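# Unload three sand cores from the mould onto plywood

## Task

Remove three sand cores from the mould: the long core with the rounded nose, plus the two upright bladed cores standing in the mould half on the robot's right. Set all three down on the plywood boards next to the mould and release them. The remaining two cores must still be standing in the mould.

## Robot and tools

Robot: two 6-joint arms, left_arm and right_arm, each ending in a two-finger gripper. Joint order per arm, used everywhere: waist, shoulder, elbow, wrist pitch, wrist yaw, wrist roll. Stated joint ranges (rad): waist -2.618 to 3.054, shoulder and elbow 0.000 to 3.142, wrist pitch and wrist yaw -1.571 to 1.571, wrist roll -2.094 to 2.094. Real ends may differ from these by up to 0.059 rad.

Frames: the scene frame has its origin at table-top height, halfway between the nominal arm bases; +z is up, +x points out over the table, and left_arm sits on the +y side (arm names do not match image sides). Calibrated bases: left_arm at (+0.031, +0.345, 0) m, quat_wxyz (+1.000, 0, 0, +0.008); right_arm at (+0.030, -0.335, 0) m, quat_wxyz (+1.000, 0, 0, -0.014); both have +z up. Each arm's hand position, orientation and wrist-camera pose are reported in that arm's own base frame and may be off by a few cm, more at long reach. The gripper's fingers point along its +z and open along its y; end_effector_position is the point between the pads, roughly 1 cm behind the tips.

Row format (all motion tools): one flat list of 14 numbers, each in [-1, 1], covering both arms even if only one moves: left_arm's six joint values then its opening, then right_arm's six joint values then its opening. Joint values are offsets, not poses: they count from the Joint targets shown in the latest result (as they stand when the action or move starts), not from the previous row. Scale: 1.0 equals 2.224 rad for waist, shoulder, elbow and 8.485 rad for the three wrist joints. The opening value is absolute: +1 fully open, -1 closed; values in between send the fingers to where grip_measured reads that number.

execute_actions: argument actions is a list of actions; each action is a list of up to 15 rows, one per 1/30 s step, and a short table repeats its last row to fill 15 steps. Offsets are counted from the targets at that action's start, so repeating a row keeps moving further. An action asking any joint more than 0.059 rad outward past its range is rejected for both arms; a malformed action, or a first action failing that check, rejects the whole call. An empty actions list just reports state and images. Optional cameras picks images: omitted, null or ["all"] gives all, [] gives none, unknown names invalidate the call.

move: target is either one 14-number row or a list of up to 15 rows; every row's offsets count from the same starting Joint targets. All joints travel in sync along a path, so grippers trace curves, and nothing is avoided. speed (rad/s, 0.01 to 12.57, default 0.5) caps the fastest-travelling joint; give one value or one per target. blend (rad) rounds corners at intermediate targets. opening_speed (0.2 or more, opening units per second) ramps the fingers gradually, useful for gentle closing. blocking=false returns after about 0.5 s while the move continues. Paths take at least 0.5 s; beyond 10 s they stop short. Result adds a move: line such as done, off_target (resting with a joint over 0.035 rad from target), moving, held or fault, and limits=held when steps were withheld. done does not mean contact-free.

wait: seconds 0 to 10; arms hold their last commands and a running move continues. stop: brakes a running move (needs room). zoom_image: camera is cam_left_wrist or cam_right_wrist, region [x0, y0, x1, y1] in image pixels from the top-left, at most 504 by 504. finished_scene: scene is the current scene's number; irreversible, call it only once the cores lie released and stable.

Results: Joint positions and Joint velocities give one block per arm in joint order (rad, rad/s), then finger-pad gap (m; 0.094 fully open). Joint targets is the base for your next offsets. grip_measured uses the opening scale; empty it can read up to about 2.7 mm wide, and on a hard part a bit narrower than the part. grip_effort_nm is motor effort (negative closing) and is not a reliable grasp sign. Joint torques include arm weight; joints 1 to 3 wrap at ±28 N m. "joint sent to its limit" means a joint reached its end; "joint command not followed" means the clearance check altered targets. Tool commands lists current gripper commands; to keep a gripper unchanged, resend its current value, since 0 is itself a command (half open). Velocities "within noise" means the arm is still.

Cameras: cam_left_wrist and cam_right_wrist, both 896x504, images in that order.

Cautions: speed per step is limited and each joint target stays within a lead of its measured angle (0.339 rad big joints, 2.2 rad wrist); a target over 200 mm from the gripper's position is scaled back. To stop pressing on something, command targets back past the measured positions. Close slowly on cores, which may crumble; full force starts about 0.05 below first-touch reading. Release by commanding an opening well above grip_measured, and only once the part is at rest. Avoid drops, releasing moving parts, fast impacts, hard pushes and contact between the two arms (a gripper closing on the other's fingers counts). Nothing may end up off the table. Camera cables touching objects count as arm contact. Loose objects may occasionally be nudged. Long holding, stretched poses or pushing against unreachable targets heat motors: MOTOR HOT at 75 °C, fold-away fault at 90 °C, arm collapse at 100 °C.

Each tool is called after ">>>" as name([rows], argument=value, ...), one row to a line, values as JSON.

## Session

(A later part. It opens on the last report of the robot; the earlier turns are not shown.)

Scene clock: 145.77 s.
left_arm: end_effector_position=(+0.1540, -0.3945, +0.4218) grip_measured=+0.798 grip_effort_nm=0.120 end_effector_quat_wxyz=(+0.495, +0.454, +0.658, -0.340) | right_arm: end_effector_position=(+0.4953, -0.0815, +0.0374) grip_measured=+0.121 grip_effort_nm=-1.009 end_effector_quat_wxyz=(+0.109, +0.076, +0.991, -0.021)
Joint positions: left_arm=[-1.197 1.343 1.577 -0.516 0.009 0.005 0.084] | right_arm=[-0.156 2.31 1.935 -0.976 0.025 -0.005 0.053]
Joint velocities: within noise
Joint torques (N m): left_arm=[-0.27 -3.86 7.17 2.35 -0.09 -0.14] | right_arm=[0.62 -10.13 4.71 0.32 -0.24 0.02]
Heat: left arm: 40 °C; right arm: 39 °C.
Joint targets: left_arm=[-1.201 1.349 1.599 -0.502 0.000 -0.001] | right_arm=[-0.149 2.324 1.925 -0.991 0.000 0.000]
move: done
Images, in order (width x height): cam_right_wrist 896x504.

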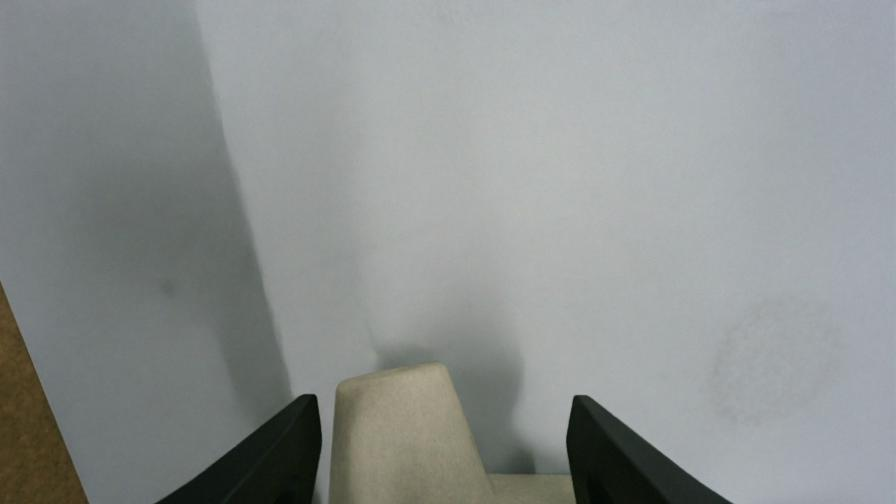

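>>> move(target=[0,0,0,0,0,0,0.8,0,0,0,0,0,0,0.7], opening_speed=1.5, cameras=[])

>>> move(target=[0,0,0,0,0,0,0.8,0,0.0252,0.0742,-0.007,0,0,0.7], speed=0.25)

>>> zoom_image(camera="cam_left_wrist", region=[280, 120, 500, 310])

Scene clock: 154.47 s.
left_arm: end_effector_position=(+0.1540, -0.3945, +0.4218) grip_measured=+0.798 grip_effort_nm=0.115 end_effector_quat_wxyz=(+0.495, +0.454, +0.658, -0.340) | right_arm: end_effector_position=(+0.4936, -0.0780, +0.0350) grip_measured=+0.697 grip_effort_nm=0.183 end_effector_quat_wxyz=(+0.104, +0.075, +0.992, -0.012)
Joint positions: left_arm=[-1.197 1.343 1.577 -0.516 0.009 0.005 0.084] | right_arm=[-0.156 2.313 1.933 -0.981 0.008 -0.005 0.08]
Joint velocities: within noise
Joint torques (N m): left_arm=[-0.32 -3.79 7.34 2.34 -0.06 -0.11] | right_arm=[0.57 -10.35 4.83 0.35 -0.09 0.03]
Heat: left arm: 40 °C; right arm: 39 °C.
Joint targets: left_arm=[-1.201 1.349 1.599 -0.502 0.000 -0.001] | right_arm=[-0.149 2.324 1.926 -0.991 0.000 0.000]
move: done
No camera images: "cameras" was empty.

Scene clock: 155.73 s.
left_arm: end_effector_position=(+0.1540, -0.3945, +0.4218) grip_measured=+0.798 grip_effort_nm=0.120 end_effector_quat_wxyz=(+0.495, +0.454, +0.658, -0.340) | right_arm: end_effector_position=(+0.5096, -0.0803, +0.0458) grip_measured=+0.697 grip_effort_nm=0.178 end_effector_quat_wxyz=(+0.113, +0.075, +0.991, -0.013)
Joint positions: left_arm=[-1.197 1.343 1.577 -0.516 0.009 0.005 0.084] | right_arm=[-0.156 2.364 2.06 -1.039 0.007 -0.005 0.08]
Joint velocities: within noise
Joint torques (N m): left_arm=[-0.2 -3.9 7.2 2.35 -0.1 -0.13] | right_arm=[0.57 -10.3 7.9 0.35 -0.08 0.02]
Heat: left arm: 40 °C; right arm: 40 °C.
Joint targets: left_arm=[-1.201 1.349 1.599 -0.502 0.000 -0.001] | right_arm=[-0.149 2.380 2.091 -1.051 0.000 0.000]
move: done

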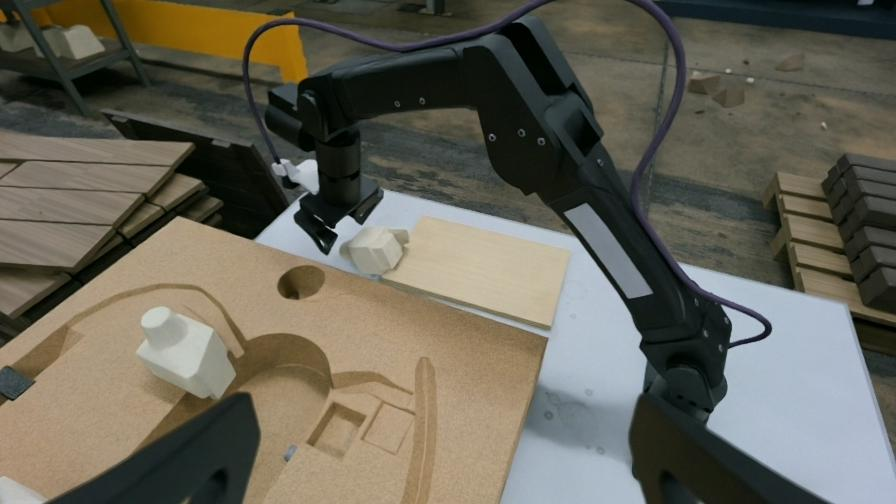

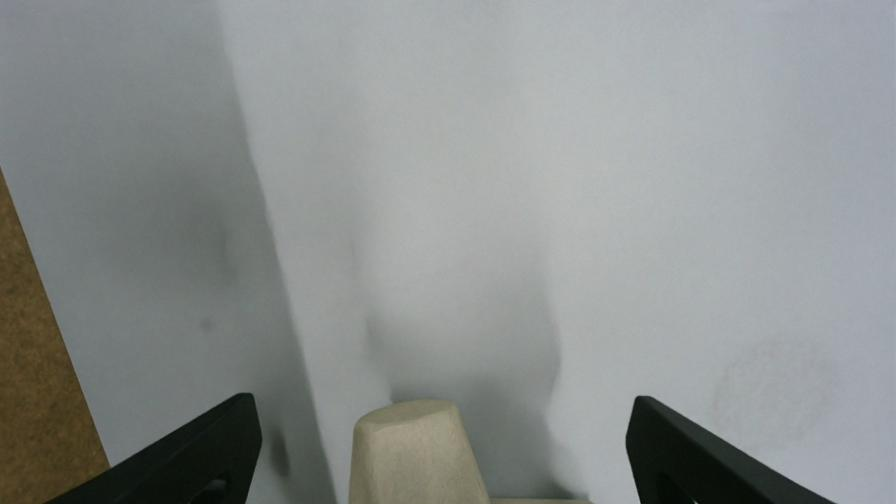

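Scaled by 2.291.

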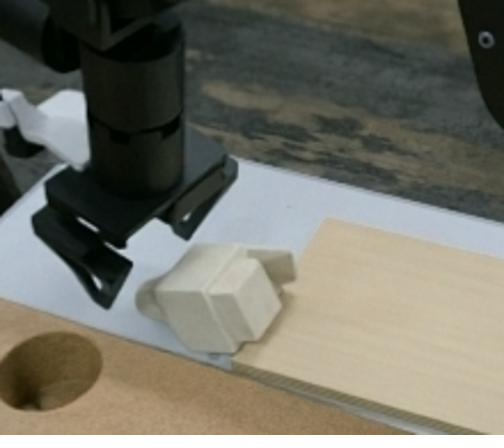

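>>> move(target=[0,0,0,0,0,0,0.8,0.0049,0.0225,0.0423,-0.0158,0,0,0.5], speed=0.25, cameras=["cam_right_wrist"])

Scene clock: 162.87 s.
left_arm: end_effector_position=(+0.1540, -0.3945, +0.4218) grip_measured=+0.798 grip_effort_nm=0.120 end_effector_quat_wxyz=(+0.495, +0.454, +0.658, -0.340) | right_arm: end_effector_position=(+0.4982, -0.0727, +0.0433) grip_measured=+0.503 grip_effort_nm=-0.129 end_effector_quat_wxyz=(+0.069, +0.069, +0.995, -0.009)
Joint positions: left_arm=[-1.197 1.343 1.577 -0.516 0.009 0.005 0.084] | right_arm=[-0.144 2.413 2.153 -1.171 0.007 -0.005 0.071]
Joint velocities: within noise
Joint torques (N m): left_arm=[-0.25 -3.77 7.24 2.34 -0.08 -0.14] | right_arm=[0.53 -10.39 7.8 0.19 -0.07 0.03]
Heat: left arm: 41 °C; right arm: 42 °C.
Joint targets: left_arm=[-1.201 1.349 1.599 -0.502 0.000 -0.001] | right_arm=[-0.138 2.430 2.185 -1.185 0.000 0.000]
move: done
Images, in order (width x height): cam_right_wrist 896x504.

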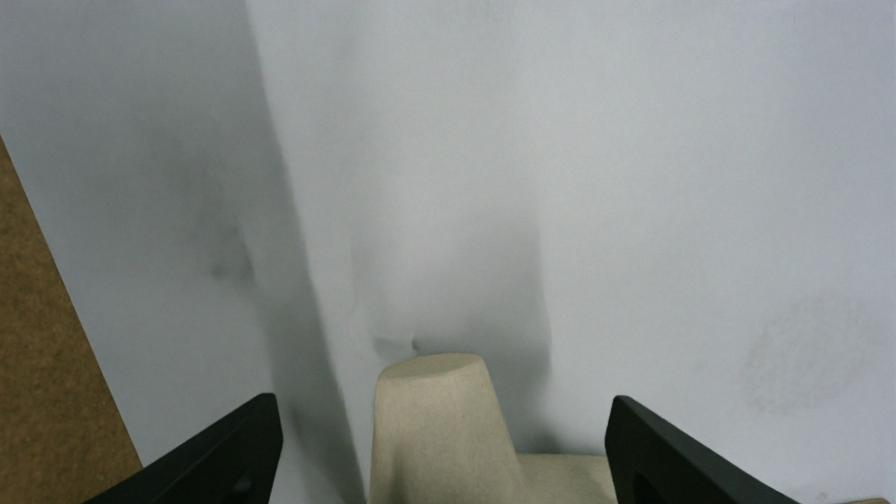

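>>> move(target=[0,0,0,0,0,0,0.8,0,0,-0.027,0.0083,0,0,0.5], speed=0.25, cameras=[])

>>> move(target=[0,0,0,0,0,0,0.8,0,0,0,0,0,0,-0.75], opening_speed=0.8)

>>> zoom_image(camera="cam_left_wrist", region=[280, 120, 500, 310])

Scene clock: 169.27 s.
left_arm: end_effector_position=(+0.1540, -0.3945, +0.4218) grip_measured=+0.798 grip_effort_nm=0.115 end_effector_quat_wxyz=(+0.495, +0.454, +0.658, -0.340) | right_arm: end_effector_position=(+0.5027, -0.0733, +0.0383) grip_measured=+0.503 grip_effort_nm=-0.129 end_effector_quat_wxyz=(+0.078, +0.069, +0.994, -0.009)
Joint positions: left_arm=[-1.197 1.343 1.577 -0.516 0.009 0.005 0.084] | right_arm=[-0.144 2.415 2.134 -1.133 0.007 -0.005 0.071]
Joint velocities: within noise
Joint torques (N m): left_arm=[-0.18 -3.82 7.28 2.34 -0.09 -0.12] | right_arm=[0.53 -10.55 4.68 0.51 -0.07 0.02]
Heat: left arm: 41 °C; right arm: 42 °C.
Joint targets: left_arm=[-1.201 1.349 1.599 -0.502 0.000 -0.001] | right_arm=[-0.138 2.430 2.125 -1.114 0.000 0.000]
move: done
No camera images: "cameras" was empty.

Scene clock: 171.07 s.
left_arm: end_effector_position=(+0.1540, -0.3945, +0.4218) grip_measured=+0.798 grip_effort_nm=0.105 end_effector_quat_wxyz=(+0.495, +0.454, +0.658, -0.340) | right_arm: end_effector_position=(+0.5096, -0.0711, +0.0394) grip_measured=-0.743 grip_effort_nm=-0.364 end_effector_quat_wxyz=(+0.092, +0.068, +0.993, -0.005)
Joint positions: left_arm=[-1.197 1.343 1.577 -0.516 0.009 0.005 0.084] | right_arm=[-0.142 2.415 2.134 -1.106 -0.003 -0.005 0.012]
Joint velocities: within noise
Joint torques (N m): left_arm=[-0.2 -3.85 7.21 2.34 -0.08 -0.12] | right_arm=[0.29 -10.59 4.72 0.33 0.02 0.02]
Heat: left arm: 41 °C; right arm: 43 °C.
Joint targets: left_arm=[-1.201 1.349 1.599 -0.502 0.000 -0.001] | right_arm=[-0.138 2.430 2.125 -1.114 0.000 0.000]
move: done

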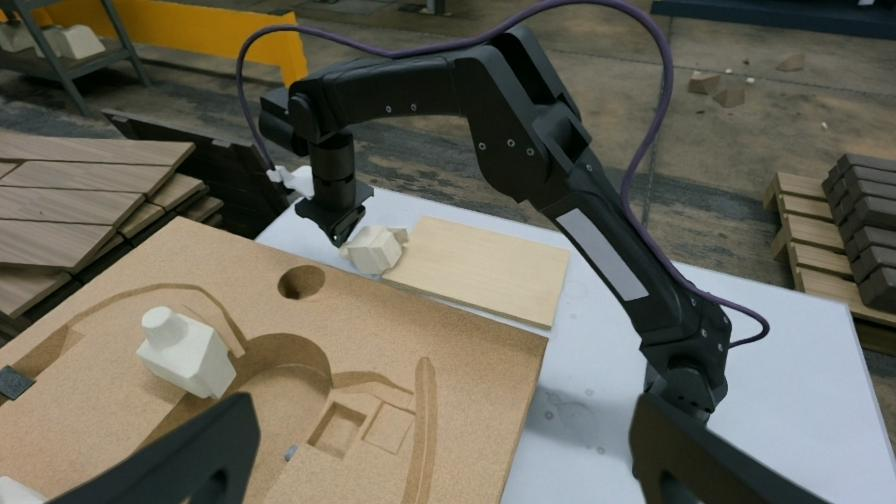

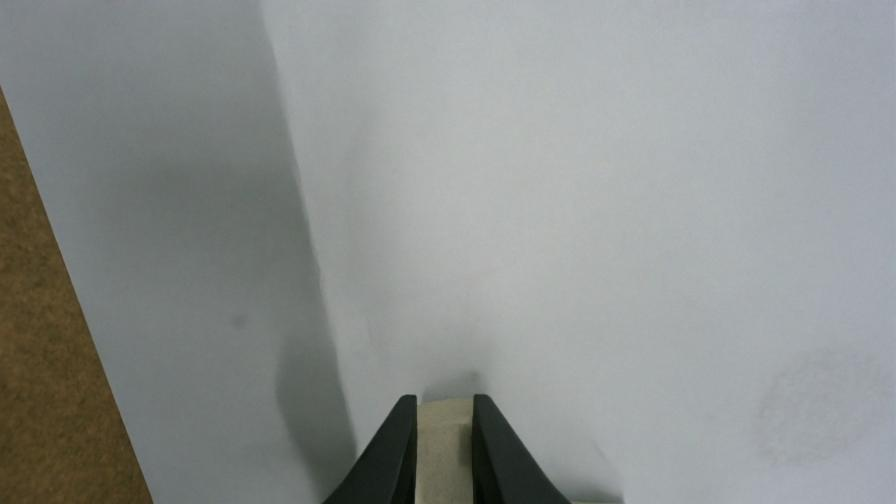

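Scaled by 2.291.

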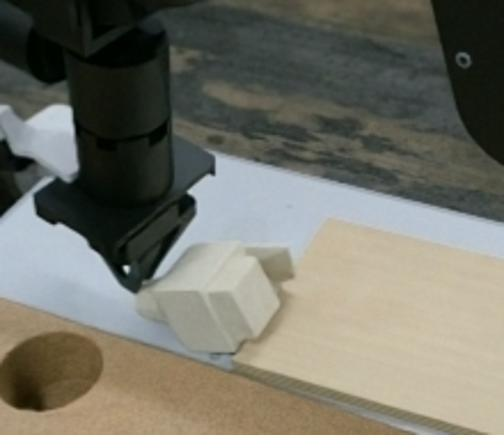

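>>> move(target=[0,0,0,0,0,0,0.8,0,0,0,0,0,0,0.45], opening_speed=1.5, cameras=[])

>>> move(target=[0,0,0,0,0,0,0.8,0,0,-0.031,0.0081,0,0,0.45], speed=0.2)

>>> zoom_image(camera="cam_left_wrist", region=[280, 120, 500, 310])

Scene clock: 176.37 s.
left_arm: end_effector_position=(+0.1540, -0.3945, +0.4218) grip_measured=+0.798 grip_effort_nm=0.120 end_effector_quat_wxyz=(+0.495, +0.454, +0.658, -0.340) | right_arm: end_effector_position=(+0.5096, -0.0710, +0.0394) grip_measured=+0.447 grip_effort_nm=0.178 end_effector_quat_wxyz=(+0.092, +0.068, +0.993, -0.005)
Joint positions: left_arm=[-1.197 1.343 1.577 -0.516 0.009 0.005 0.084] | right_arm=[-0.142 2.415 2.134 -1.106 -0.004 -0.005 0.068]
Joint velocities: within noise
Joint torques (N m): left_arm=[-0.23 -3.89 7.15 2.36 -0.07 -0.15] | right_arm=[0.35 -10.59 4.7 0.32 0.03 0.03]
Heat: left arm: 42 °C; right arm: 44 °C.
Joint targets: left_arm=[-1.201 1.349 1.599 -0.502 0.000 -0.001] | right_arm=[-0.138 2.430 2.125 -1.114 0.000 0.000]
move: done
No camera images: "cameras" was empty.

Scene clock: 177.17 s.
left_arm: end_effector_position=(+0.1541, -0.3944, +0.4218) grip_measured=+0.798 grip_effort_nm=0.115 end_effector_quat_wxyz=(+0.495, +0.454, +0.658, -0.340) | right_arm: end_effector_position=(+0.5025, -0.0707, +0.0215) grip_measured=+0.447 grip_effort_nm=0.178 end_effector_quat_wxyz=(+0.080, +0.068, +0.995, -0.006)
Joint positions: left_arm=[-1.197 1.343 1.577 -0.516 0.009 0.005 0.084] | right_arm=[-0.142 2.415 2.067 -1.063 0 -0.005 0.068]
Joint velocities: within noise
Joint torques (N m): left_arm=[-0.17 -3.92 7.19 2.35 -0.08 -0.14] | right_arm=[0.42 -10.55 4.53 0.52 0.01 0.01]
Heat: left arm: 42 °C; right arm: 44 °C.
Joint targets: left_arm=[-1.201 1.349 1.599 -0.502 0.000 -0.001] | right_arm=[-0.138 2.430 2.056 -1.046 0.000 0.000]
move: done

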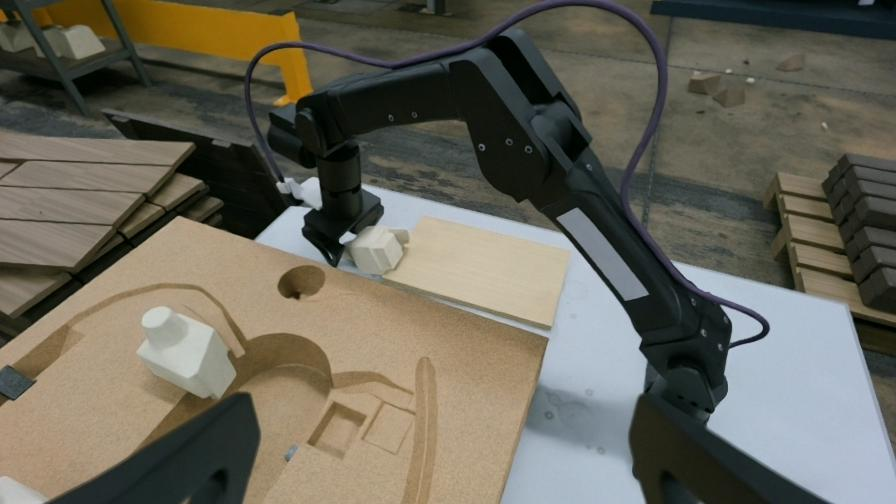

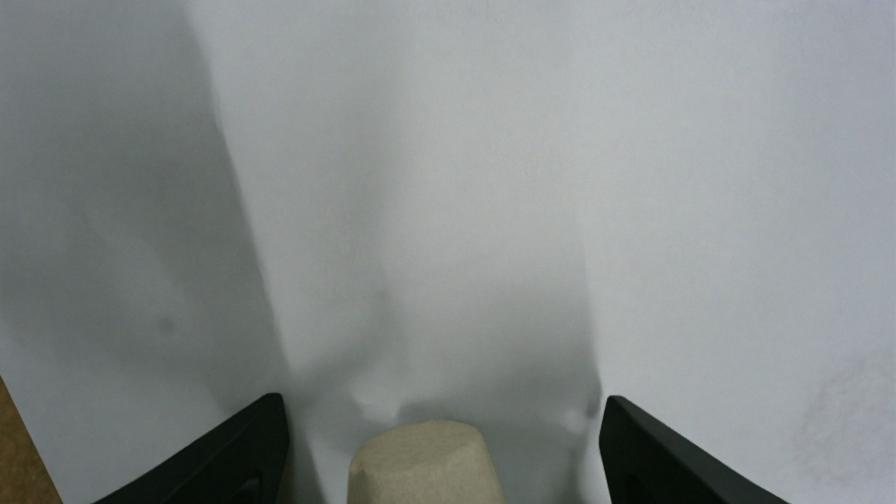

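Scaled by 2.291.

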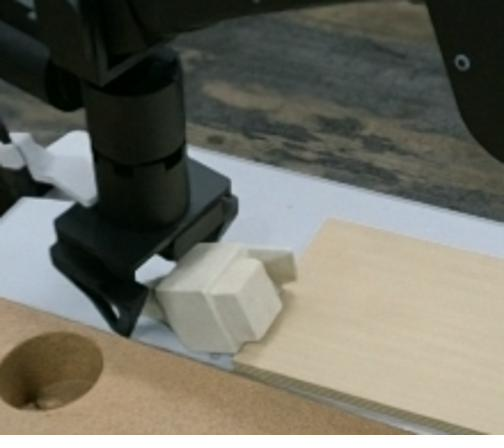

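>>> move(target=[0,0,0,0,0,0,0.8,0.0045,0,0,-0.0065,0,0,0.45], speed=0.2, cameras=[])

>>> move(target=[0,0,0,0,0,0,0.8,0,0,0,0,0,0,-0.75], opening_speed=0.8)

>>> zoom_image(camera="cam_left_wrist", region=[280, 120, 500, 310])

Scene clock: 184.50 s.
left_arm: end_effector_position=(+0.1541, -0.3944, +0.4218) grip_measured=+0.798 grip_effort_nm=0.115 end_effector_quat_wxyz=(+0.495, +0.454, +0.658, -0.340) | right_arm: end_effector_position=(+0.5016, -0.0703, +0.0214) grip_measured=+0.447 grip_effort_nm=0.173 end_effector_quat_wxyz=(+0.078, +0.067, +0.995, -0.007)
Joint positions: left_arm=[-1.197 1.343 1.577 -0.516 0.009 0.005 0.084] | right_arm=[-0.14 2.415 2.067 -1.067 0.003 -0.005 0.068]
Joint velocities: within noise
Joint torques (N m): left_arm=[-0.17 -3.84 7.15 2.35 -0.07 -0.11] | right_arm=[1.01 -10.56 4.52 0.05 -0.04 0.03]
Heat: left arm: 42 °C; right arm: 46 °C.
Joint targets: left_arm=[-1.201 1.349 1.599 -0.502 0.000 -0.001] | right_arm=[-0.128 2.430 2.056 -1.101 0.000 0.000]
move: done
No camera images: "cameras" was empty.

Scene clock: 186.20 s.
left_arm: end_effector_position=(+0.1541, -0.3944, +0.4218) grip_measured=+0.798 grip_effort_nm=0.125 end_effector_quat_wxyz=(+0.495, +0.454, +0.658, -0.340) | right_arm: end_effector_position=(+0.5028, -0.0733, +0.0217) grip_measured=+0.061 grip_effort_nm=-1.009 end_effector_quat_wxyz=(+0.080, +0.064, +0.995, -0.021)
Joint positions: left_arm=[-1.197 1.343 1.577 -0.516 0.009 0.005 0.084] | right_arm=[-0.136 2.415 2.067 -1.06 0.03 -0.011 0.05]
Joint velocities: within noise
Joint torques (N m): left_arm=[-0.18 -3.86 7.24 2.35 -0.06 -0.13] | right_arm=[0.68 -10.56 4.55 0.01 -0.29 0.09]
Heat: left arm: 42 °C; right arm: 46 °C.
Joint targets: left_arm=[-1.201 1.349 1.599 -0.502 0.000 -0.001] | right_arm=[-0.128 2.430 2.056 -1.101 0.000 0.000]
move: off_target (right_arm); right_arm: the wrist pitch is farthest, 0.041 rad from its target

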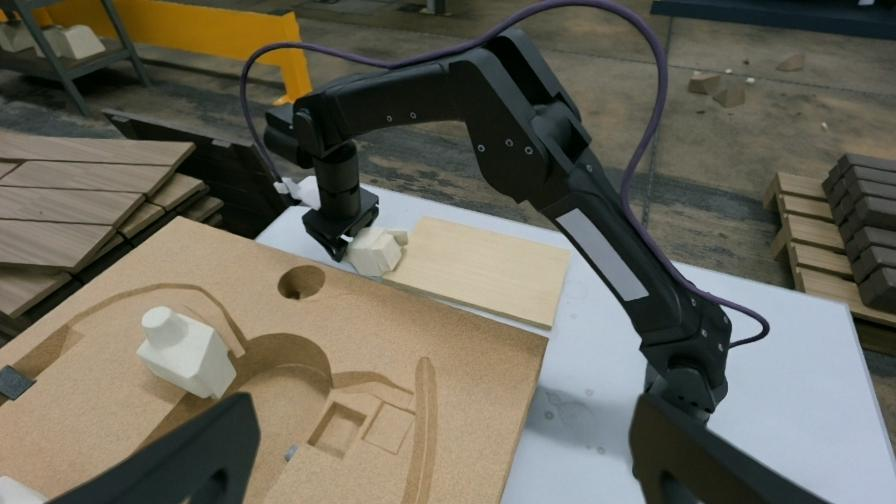

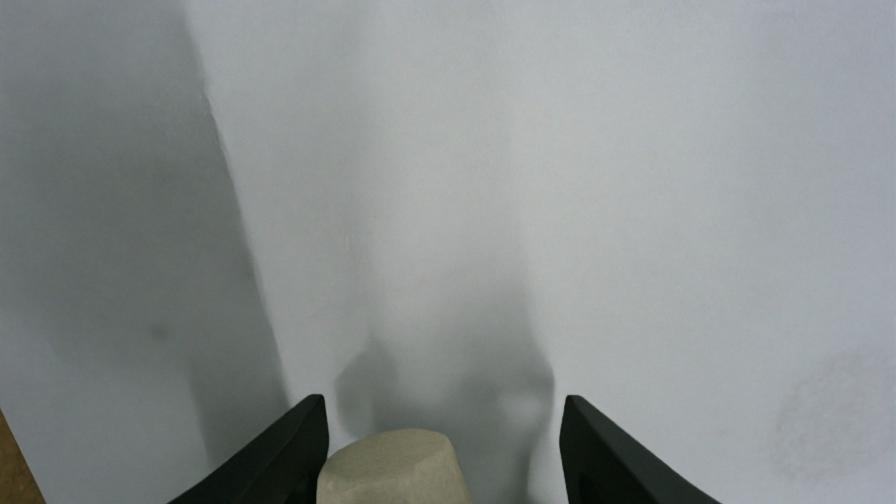

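Scaled by 2.291.

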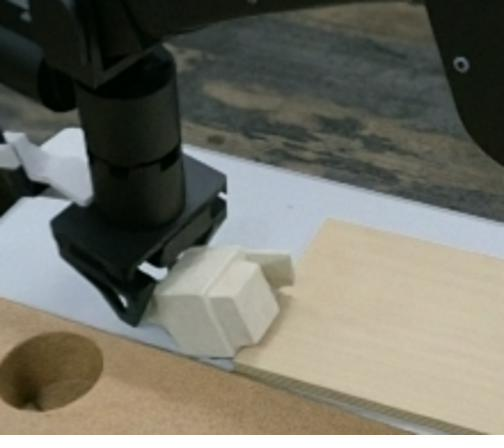

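>>> move(target=[0,0,0,0,0,0,0.8,0,0,0,0,0,0,0.95], opening_speed=1.5, cameras=[])

>>> move([
  [0,0,0,0,0,0,0.8,0,0,0.1304,-0.0259,0,0,0.95],
  [0,0,0,0,0,0,0.8,-0.0324,-0.2451,-0.1933,0.0236,0,0,0.95],
], speed=0.6)

>>> zoom_image(camera="cam_left_wrist", region=[280, 120, 500, 310])

Scene clock: 208.83 s.
left_arm: end_effector_position=(+0.1541, -0.3944, +0.4218) grip_measured=+0.798 grip_effort_nm=0.115 end_effector_quat_wxyz=(+0.495, +0.454, +0.658, -0.340) | right_arm: end_effector_position=(+0.4966, -0.0677, +0.0206) grip_measured=+0.947 grip_effort_nm=0.178 end_effector_quat_wxyz=(+0.067, +0.064, +0.996, -0.008)
Joint positions: left_arm=[-1.197 1.343 1.577 -0.516 0.009 0.005 0.084] | right_arm=[-0.135 2.415 2.067 -1.088 0.007 -0.007 0.091]
Joint velocities: within noise
Joint torques (N m): left_arm=[-0.18 -3.81 7.23 2.36 -0.1 -0.13] | right_arm=[0.54 -10.55 4.48 0.22 -0.07 0.02]
Heat: left arm: 43 °C; right arm: 48 °C.
Joint targets: left_arm=[-1.201 1.349 1.599 -0.502 0.000 -0.001] | right_arm=[-0.128 2.430 2.056 -1.101 0.000 0.000]
move: done
No camera images: "cameras" was empty.

Scene clock: 211.37 s.
left_arm: end_effector_position=(+0.1541, -0.3944, +0.4218) grip_measured=+0.798 grip_effort_nm=0.115 end_effector_quat_wxyz=(+0.495, +0.454, +0.658, -0.340) | right_arm: end_effector_position=(+0.4432, -0.0867, +0.1256) grip_measured=+0.947 grip_effort_nm=0.183 end_effector_quat_wxyz=(+0.183, +0.092, +0.979, -0.022)
Joint positions: left_arm=[-1.197 1.343 1.577 -0.516 0.009 0.005 0.084] | right_arm=[-0.193 1.917 1.639 -0.921 0.007 -0.006 0.091]
Joint velocities: within noise
Joint torques (N m): left_arm=[-0.23 -3.82 7.19 2.34 -0.09 -0.12] | right_arm=[-0.47 -11.41 4.67 0.89 -0.07 0.03]
Heat: left arm: 43 °C; right arm: 49 °C.
Joint targets: left_arm=[-1.201 1.349 1.599 -0.502 0.000 -0.001] | right_arm=[-0.200 1.885 1.626 -0.901 0.000 0.000]
move: done

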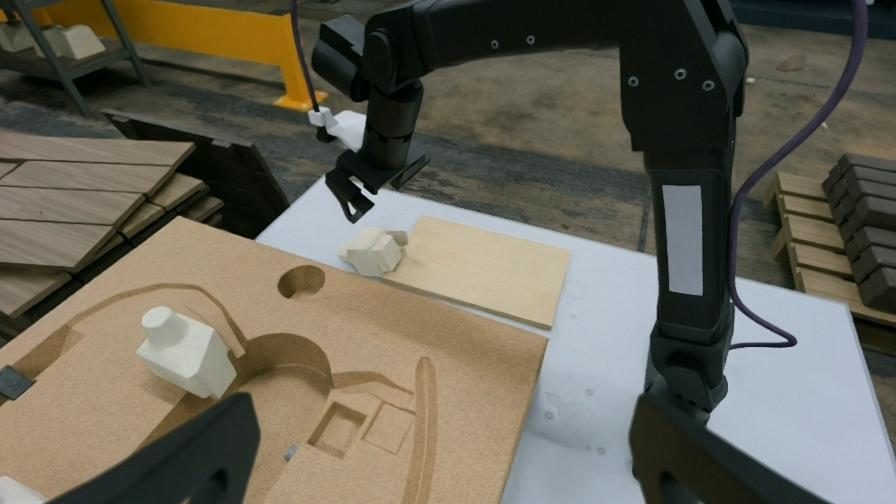

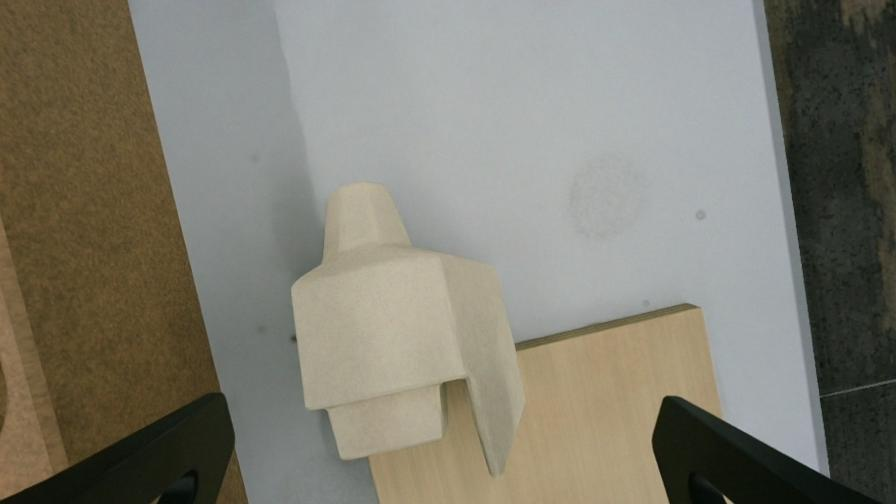

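Scaled by 2.291.

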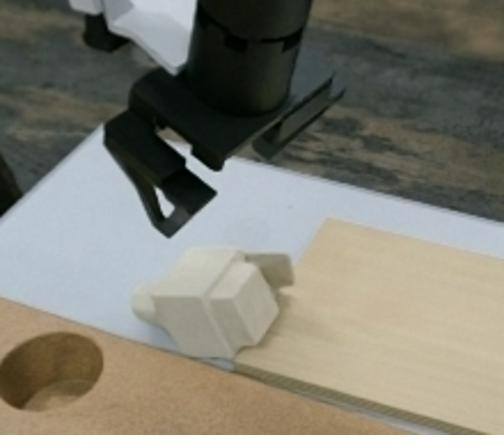

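>>> move(target=[0,0,0,0,0,0,0.8,0.0202,0.0373,-0.1286,0.0414,0,0,0.95], speed=0.35)

>>> zoom_image(camera="cam_left_wrist", region=[280, 120, 500, 310])

Scene clock: 226.10 s.
left_arm: end_effector_position=(+0.1541, -0.3944, +0.4218) grip_measured=+0.798 grip_effort_nm=0.115 end_effector_quat_wxyz=(+0.495, +0.454, +0.658, -0.340) | right_arm: end_effector_position=(+0.4425, -0.0721, +0.0410) grip_measured=+0.947 grip_effort_nm=0.178 end_effector_quat_wxyz=(+0.191, +0.077, +0.978, -0.019)
Joint positions: left_arm=[-1.197 1.343 1.577 -0.516 0.009 0.005 0.084] | right_arm=[-0.161 1.959 1.347 -0.573 0.007 -0.006 0.091]
Joint velocities: within noise
Joint torques (N m): left_arm=[-0.2 -3.86 7.27 2.32 -0.09 -0.11] | right_arm=[0.53 -8.13 4.86 0.91 -0.07 0.04]
Heat: left arm: 44 °C; right arm: 45 °C.
Joint targets: left_arm=[-1.201 1.349 1.599 -0.502 0.000 -0.001] | right_arm=[-0.155 1.967 1.340 -0.549 0.000 0.000]
move: done

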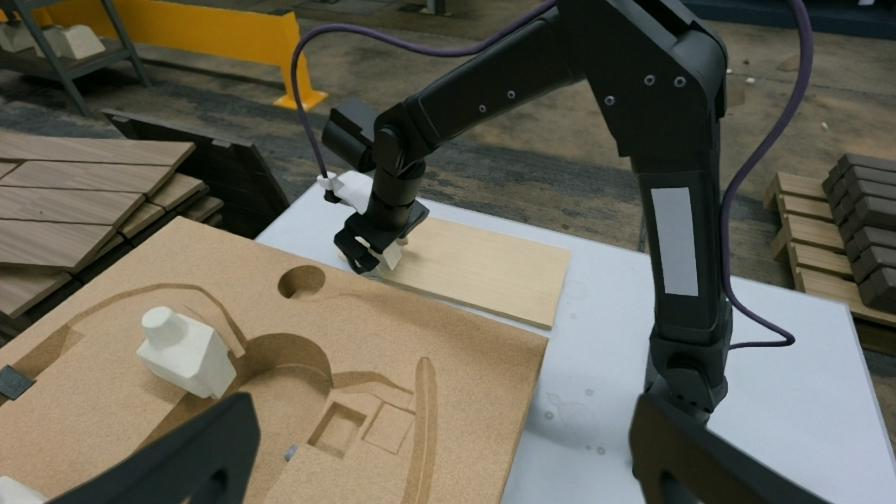

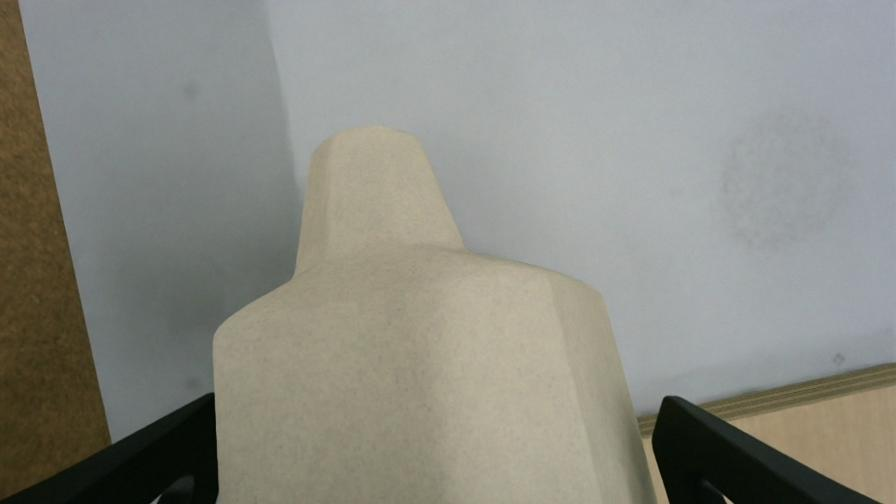

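Scaled by 2.291.

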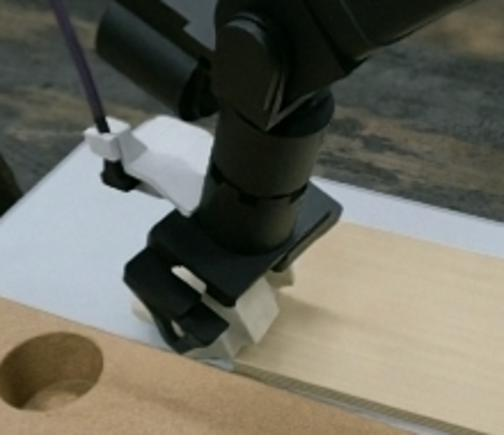

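>>> move(target=[0,0,0,0,0,0,0.8,0.002,0,0,0,0,0,-0.2], opening_speed=0.6)

>>> zoom_image(camera="cam_left_wrist", region=[280, 120, 500, 310])

Scene clock: 230.33 s.
left_arm: end_effector_position=(+0.1541, -0.3944, +0.4218) grip_measured=+0.798 grip_effort_nm=0.115 end_effector_quat_wxyz=(+0.495, +0.454, +0.658, -0.340) | right_arm: end_effector_position=(+0.4431, -0.0732, +0.0413) grip_measured=+0.537 grip_effort_nm=-1.004 end_effector_quat_wxyz=(+0.192, +0.077, +0.978, -0.022)
Joint positions: left_arm=[-1.197 1.343 1.577 -0.516 0.009 0.005 0.084] | right_arm=[-0.161 1.959 1.347 -0.57 0.012 -0.006 0.072]
Joint velocities: within noise
Joint torques (N m): left_arm=[-0.25 -3.86 7.16 2.33 -0.08 -0.14] | right_arm=[0.88 -8.13 4.83 0.91 -0.11 0.03]
Heat: left arm: 44 °C; right arm: 44 °C.
Joint targets: left_arm=[-1.201 1.349 1.599 -0.502 0.000 -0.001] | right_arm=[-0.151 1.967 1.340 -0.549 0.000 0.000]
move: done

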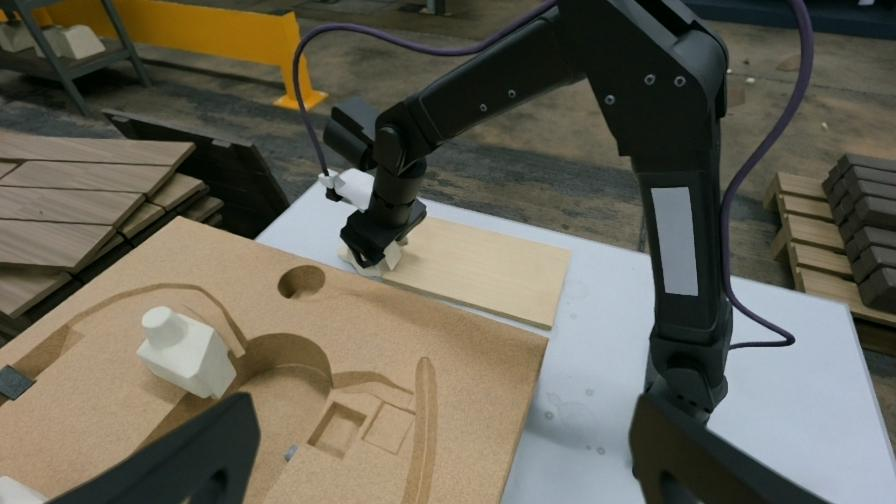

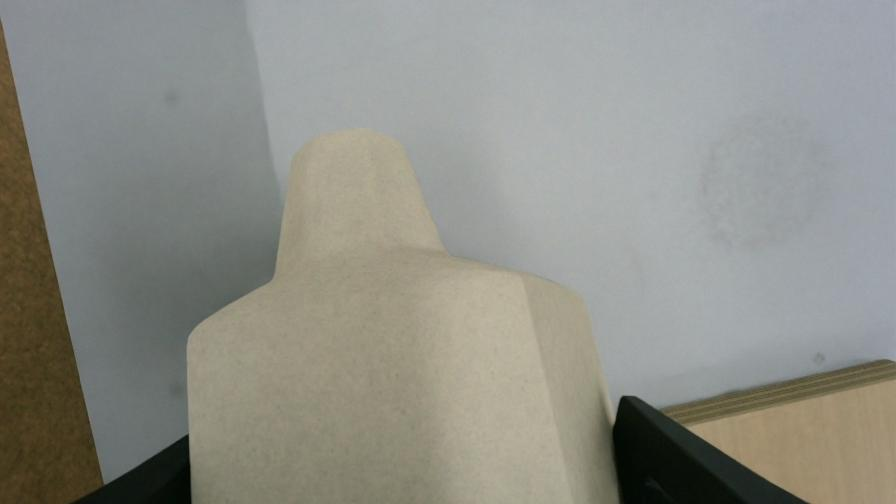

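Scaled by 2.291.

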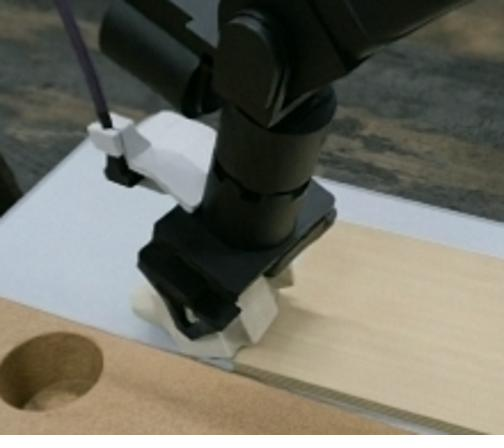

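>>> move([
  [0,0,0,0,0,0,0.8,0,-0.0616,0.0809,-0.0243,0,0,-0.2],
  [0,0,0,0,0,0,0.8,-0.1052,-0.1695,-0.0719,-0.0131,0,0,-0.2],
], speed=[0.3,0.5])

>>> zoom_image(camera="cam_left_wrist", region=[340, 150, 600, 340])

Scene clock: 241.07 s.
left_arm: end_effector_position=(+0.1541, -0.3944, +0.4218) grip_measured=+0.798 grip_effort_nm=0.115 end_effector_quat_wxyz=(+0.495, +0.454, +0.658, -0.340) | right_arm: end_effector_position=(+0.3504, -0.1406, +0.0958) grip_measured=+0.489 grip_effort_nm=-1.004 end_effector_quat_wxyz=(+0.188, +0.184, +0.964, -0.038)
Joint positions: left_arm=[-1.197 1.343 1.577 -0.516 0.009 0.005 0.084] | right_arm=[-0.383 1.639 1.175 -0.72 0.002 -0.005 0.07]
Joint velocities: within noise
Joint torques (N m): left_arm=[-0.23 -3.95 7.27 2.34 -0.07 -0.12] | right_arm=[-0.2 -10.44 5.91 1.26 -0.03 0.03]
Heat: left arm: 45 °C; right arm: 44 °C.
Joint targets: left_arm=[-1.201 1.349 1.599 -0.502 0.000 -0.001] | right_arm=[-0.385 1.591 1.180 -0.660 0.000 0.000]
move: off_target (right_arm); right_arm: the wrist pitch is farthest, 0.060 rad from its target

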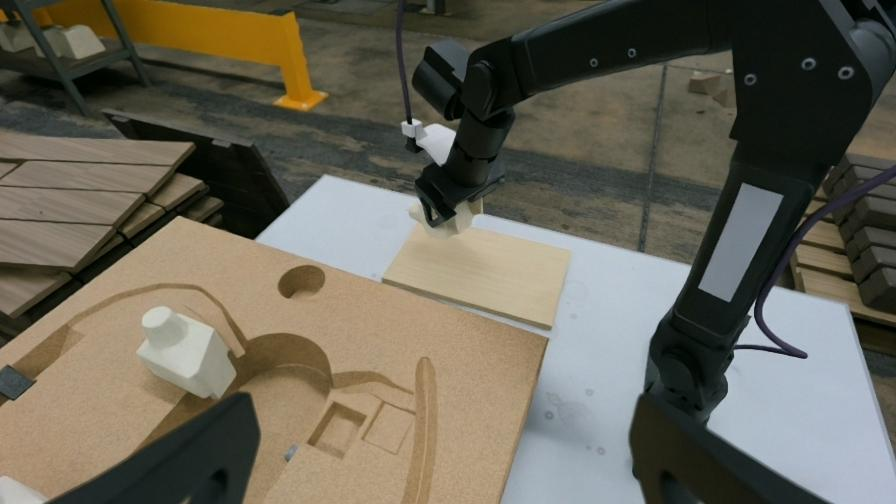

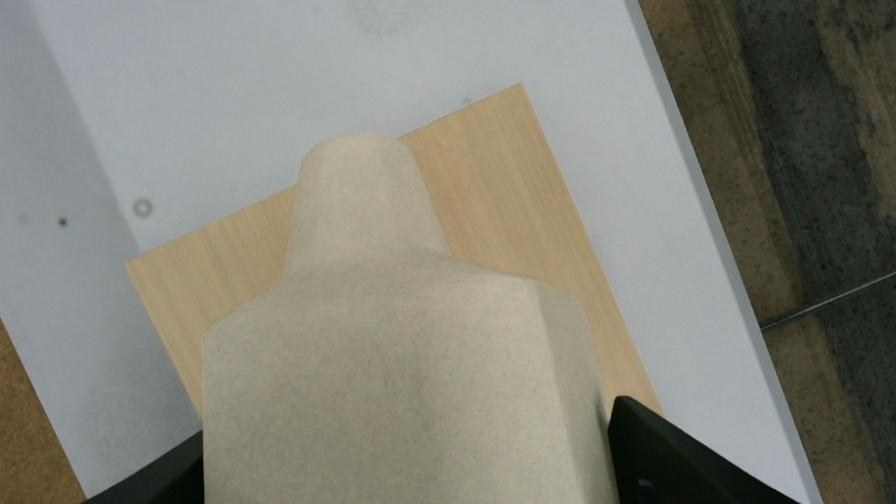

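Scaled by 1.938.

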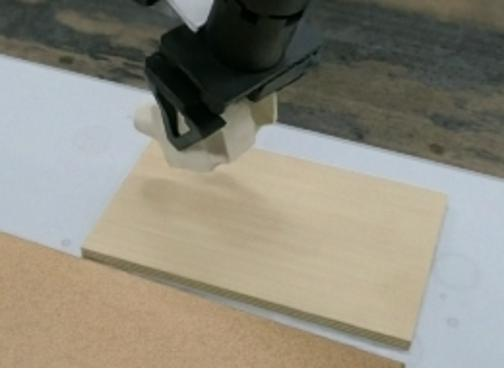

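>>> move(target=[0,0,0,0,0,0,0.8,0,0.0122,-0.0373,0.0123,0,0,-0.2], speed=0.3, cameras=[])

>>> move(target=[0,0,0,0,0,0,0.8,0,0.0015,-0.0075,0.0024,0,0,-0.2], speed=0.12, cameras=["cam_left_wrist"])

>>> zoom_image(camera="cam_left_wrist", region=[340, 150, 600, 340])

Scene clock: 246.03 s.
left_arm: end_effector_position=(+0.1541, -0.3944, +0.4218) grip_measured=+0.798 grip_effort_nm=0.120 end_effector_quat_wxyz=(+0.495, +0.454, +0.658, -0.340) | right_arm: end_effector_position=(+0.3490, -0.1400, +0.0771) grip_measured=+0.489 grip_effort_nm=-1.004 end_effector_quat_wxyz=(+0.197, +0.184, +0.962, -0.040)
Joint positions: left_arm=[-1.197 1.343 1.577 -0.516 0.009 0.005 0.084] | right_arm=[-0.383 1.639 1.091 -0.618 0.002 -0.005 0.07]
Joint velocities: within noise
Joint torques (N m): left_arm=[-0.16 -3.85 7.2 2.34 -0.09 -0.12] | right_arm=[-0.13 -8.03 5.91 1.31 -0.02 0.03]
Heat: left arm: 45 °C; right arm: 44 °C.
Joint targets: left_arm=[-1.201 1.349 1.599 -0.502 0.000 -0.001] | right_arm=[-0.385 1.618 1.097 -0.556 0.000 0.000]
move: off_target (right_arm); right_arm: the wrist pitch is farthest, 0.063 rad from its target
No camera images: "cameras" was empty.

Scene clock: 246.97 s.
left_arm: end_effector_position=(+0.1541, -0.3944, +0.4218) grip_measured=+0.798 grip_effort_nm=0.115 end_effector_quat_wxyz=(+0.495, +0.454, +0.658, -0.340) | right_arm: end_effector_position=(+0.3489, -0.1399, +0.0739) grip_measured=+0.489 grip_effort_nm=-1.004 end_effector_quat_wxyz=(+0.199, +0.184, +0.962, -0.040)
Joint positions: left_arm=[-1.197 1.343 1.577 -0.516 0.009 0.005 0.084] | right_arm=[-0.383 1.639 1.076 -0.599 0.002 -0.005 0.07]
Joint velocities: within noise
Joint torques (N m): left_arm=[-0.21 -3.88 7.19 2.37 -0.08 -0.1] | right_arm=[-0.13 -7.76 5.78 1.32 -0.02 0.03]
Heat: left arm: 45 °C; right arm: 44 °C.
Joint targets: left_arm=[-1.201 1.349 1.599 -0.502 0.000 -0.001] | right_arm=[-0.385 1.621 1.080 -0.536 0.000 0.000]
move: off_target (right_arm); right_arm: the wrist pitch is farthest, 0.063 rad from its target
Images, in order (width x height): cam_left_wrist 896x504.

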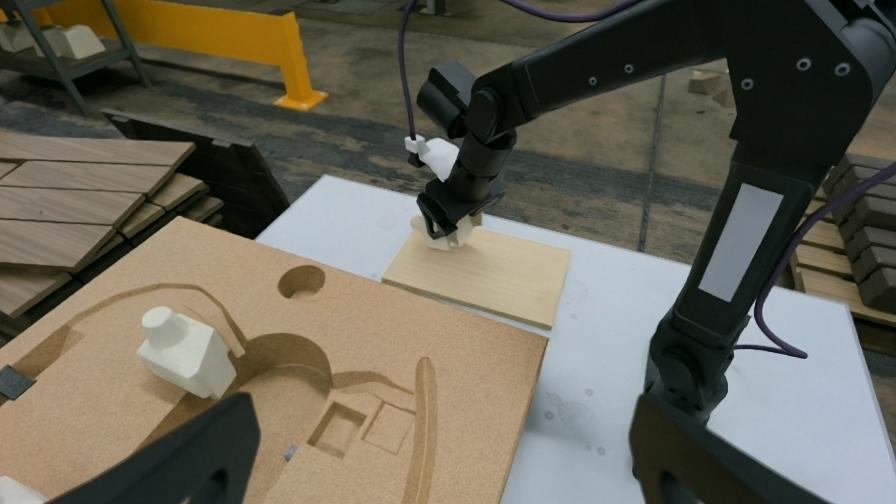

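Scaled by 1.938.

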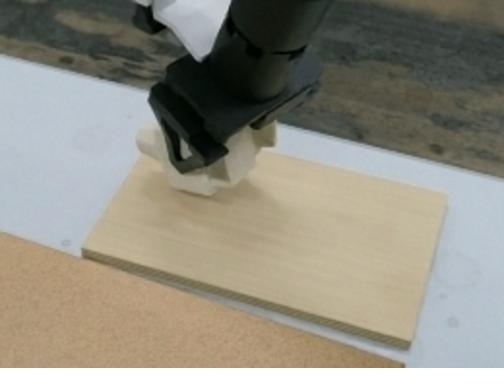

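>>> move(target=[0,0,0,0,0,0,0.8,0,0.0028,-0.0167,0.0047,0,0,-0.2], speed=0.15, cameras=[])

>>> move(target=[0,0,0,0,0,0,0.8,0,0.0015,-0.0084,0.0024,0,0,-0.2], speed=0.12, cameras=["cam_left_wrist"])

>>> zoom_image(camera="cam_left_wrist", region=[340, 150, 600, 340])

Scene clock: 251.37 s.
left_arm: end_effector_position=(+0.1541, -0.3944, +0.4218) grip_measured=+0.798 grip_effort_nm=0.125 end_effector_quat_wxyz=(+0.495, +0.454, +0.658, -0.340) | right_arm: end_effector_position=(+0.3463, -0.1389, +0.0652) grip_measured=+0.489 grip_effort_nm=-1.009 end_effector_quat_wxyz=(+0.200, +0.184, +0.962, -0.040)
Joint positions: left_arm=[-1.197 1.343 1.577 -0.516 0.009 0.005 0.084] | right_arm=[-0.383 1.639 1.039 -0.559 0.002 -0.005 0.07]
Joint velocities: within noise
Joint torques (N m): left_arm=[-0.23 -3.77 7.31 2.39 -0.09 -0.13] | right_arm=[-0.14 -7.19 5.75 1.32 -0.02 0.03]
Heat: left arm: 45 °C; right arm: 43 °C.
Joint targets: left_arm=[-1.201 1.349 1.599 -0.502 0.000 -0.001] | right_arm=[-0.385 1.627 1.043 -0.496 0.000 0.000]
move: off_target (right_arm); right_arm: the wrist pitch is farthest, 0.063 rad from its target
No camera images: "cameras" was empty.

Scene clock: 252.30 s.
left_arm: end_effector_position=(+0.1541, -0.3944, +0.4218) grip_measured=+0.798 grip_effort_nm=0.115 end_effector_quat_wxyz=(+0.495, +0.454, +0.658, -0.340) | right_arm: end_effector_position=(+0.3452, -0.1385, +0.0611) grip_measured=+0.489 grip_effort_nm=-1.004 end_effector_quat_wxyz=(+0.201, +0.184, +0.961, -0.040)
Joint positions: left_arm=[-1.197 1.343 1.577 -0.516 0.009 0.005 0.084] | right_arm=[-0.383 1.639 1.021 -0.54 0.002 -0.005 0.07]
Joint velocities: within noise
Joint torques (N m): left_arm=[-0.24 -3.85 7.21 2.36 -0.07 -0.12] | right_arm=[-0.12 -6.9 5.68 1.34 -0.02 0.02]
Heat: left arm: 45 °C; right arm: 43 °C.
Joint targets: left_arm=[-1.201 1.349 1.599 -0.502 0.000 -0.001] | right_arm=[-0.385 1.631 1.024 -0.475 0.000 0.000]
move: off_target (right_arm); right_arm: the wrist pitch is farthest, 0.064 rad from its target
Images, in order (width x height): cam_left_wrist 896x504.

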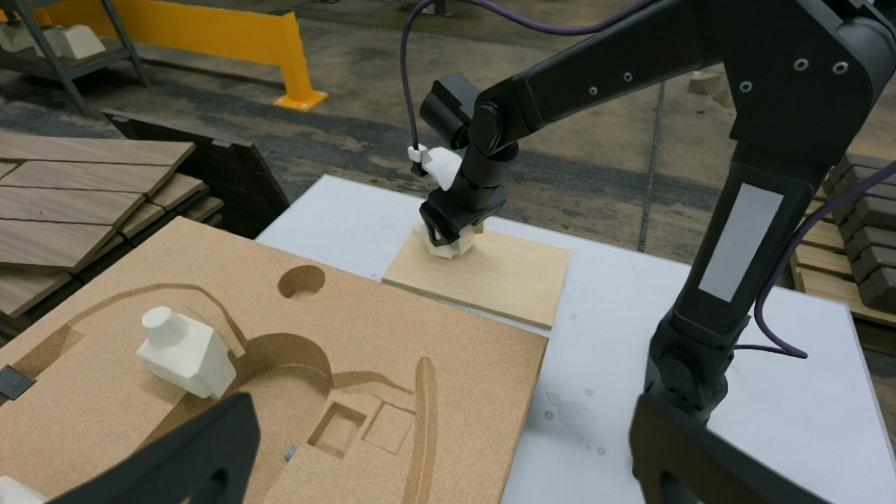

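Scaled by 1.938.

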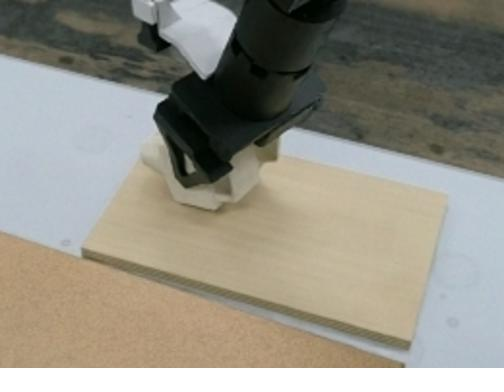

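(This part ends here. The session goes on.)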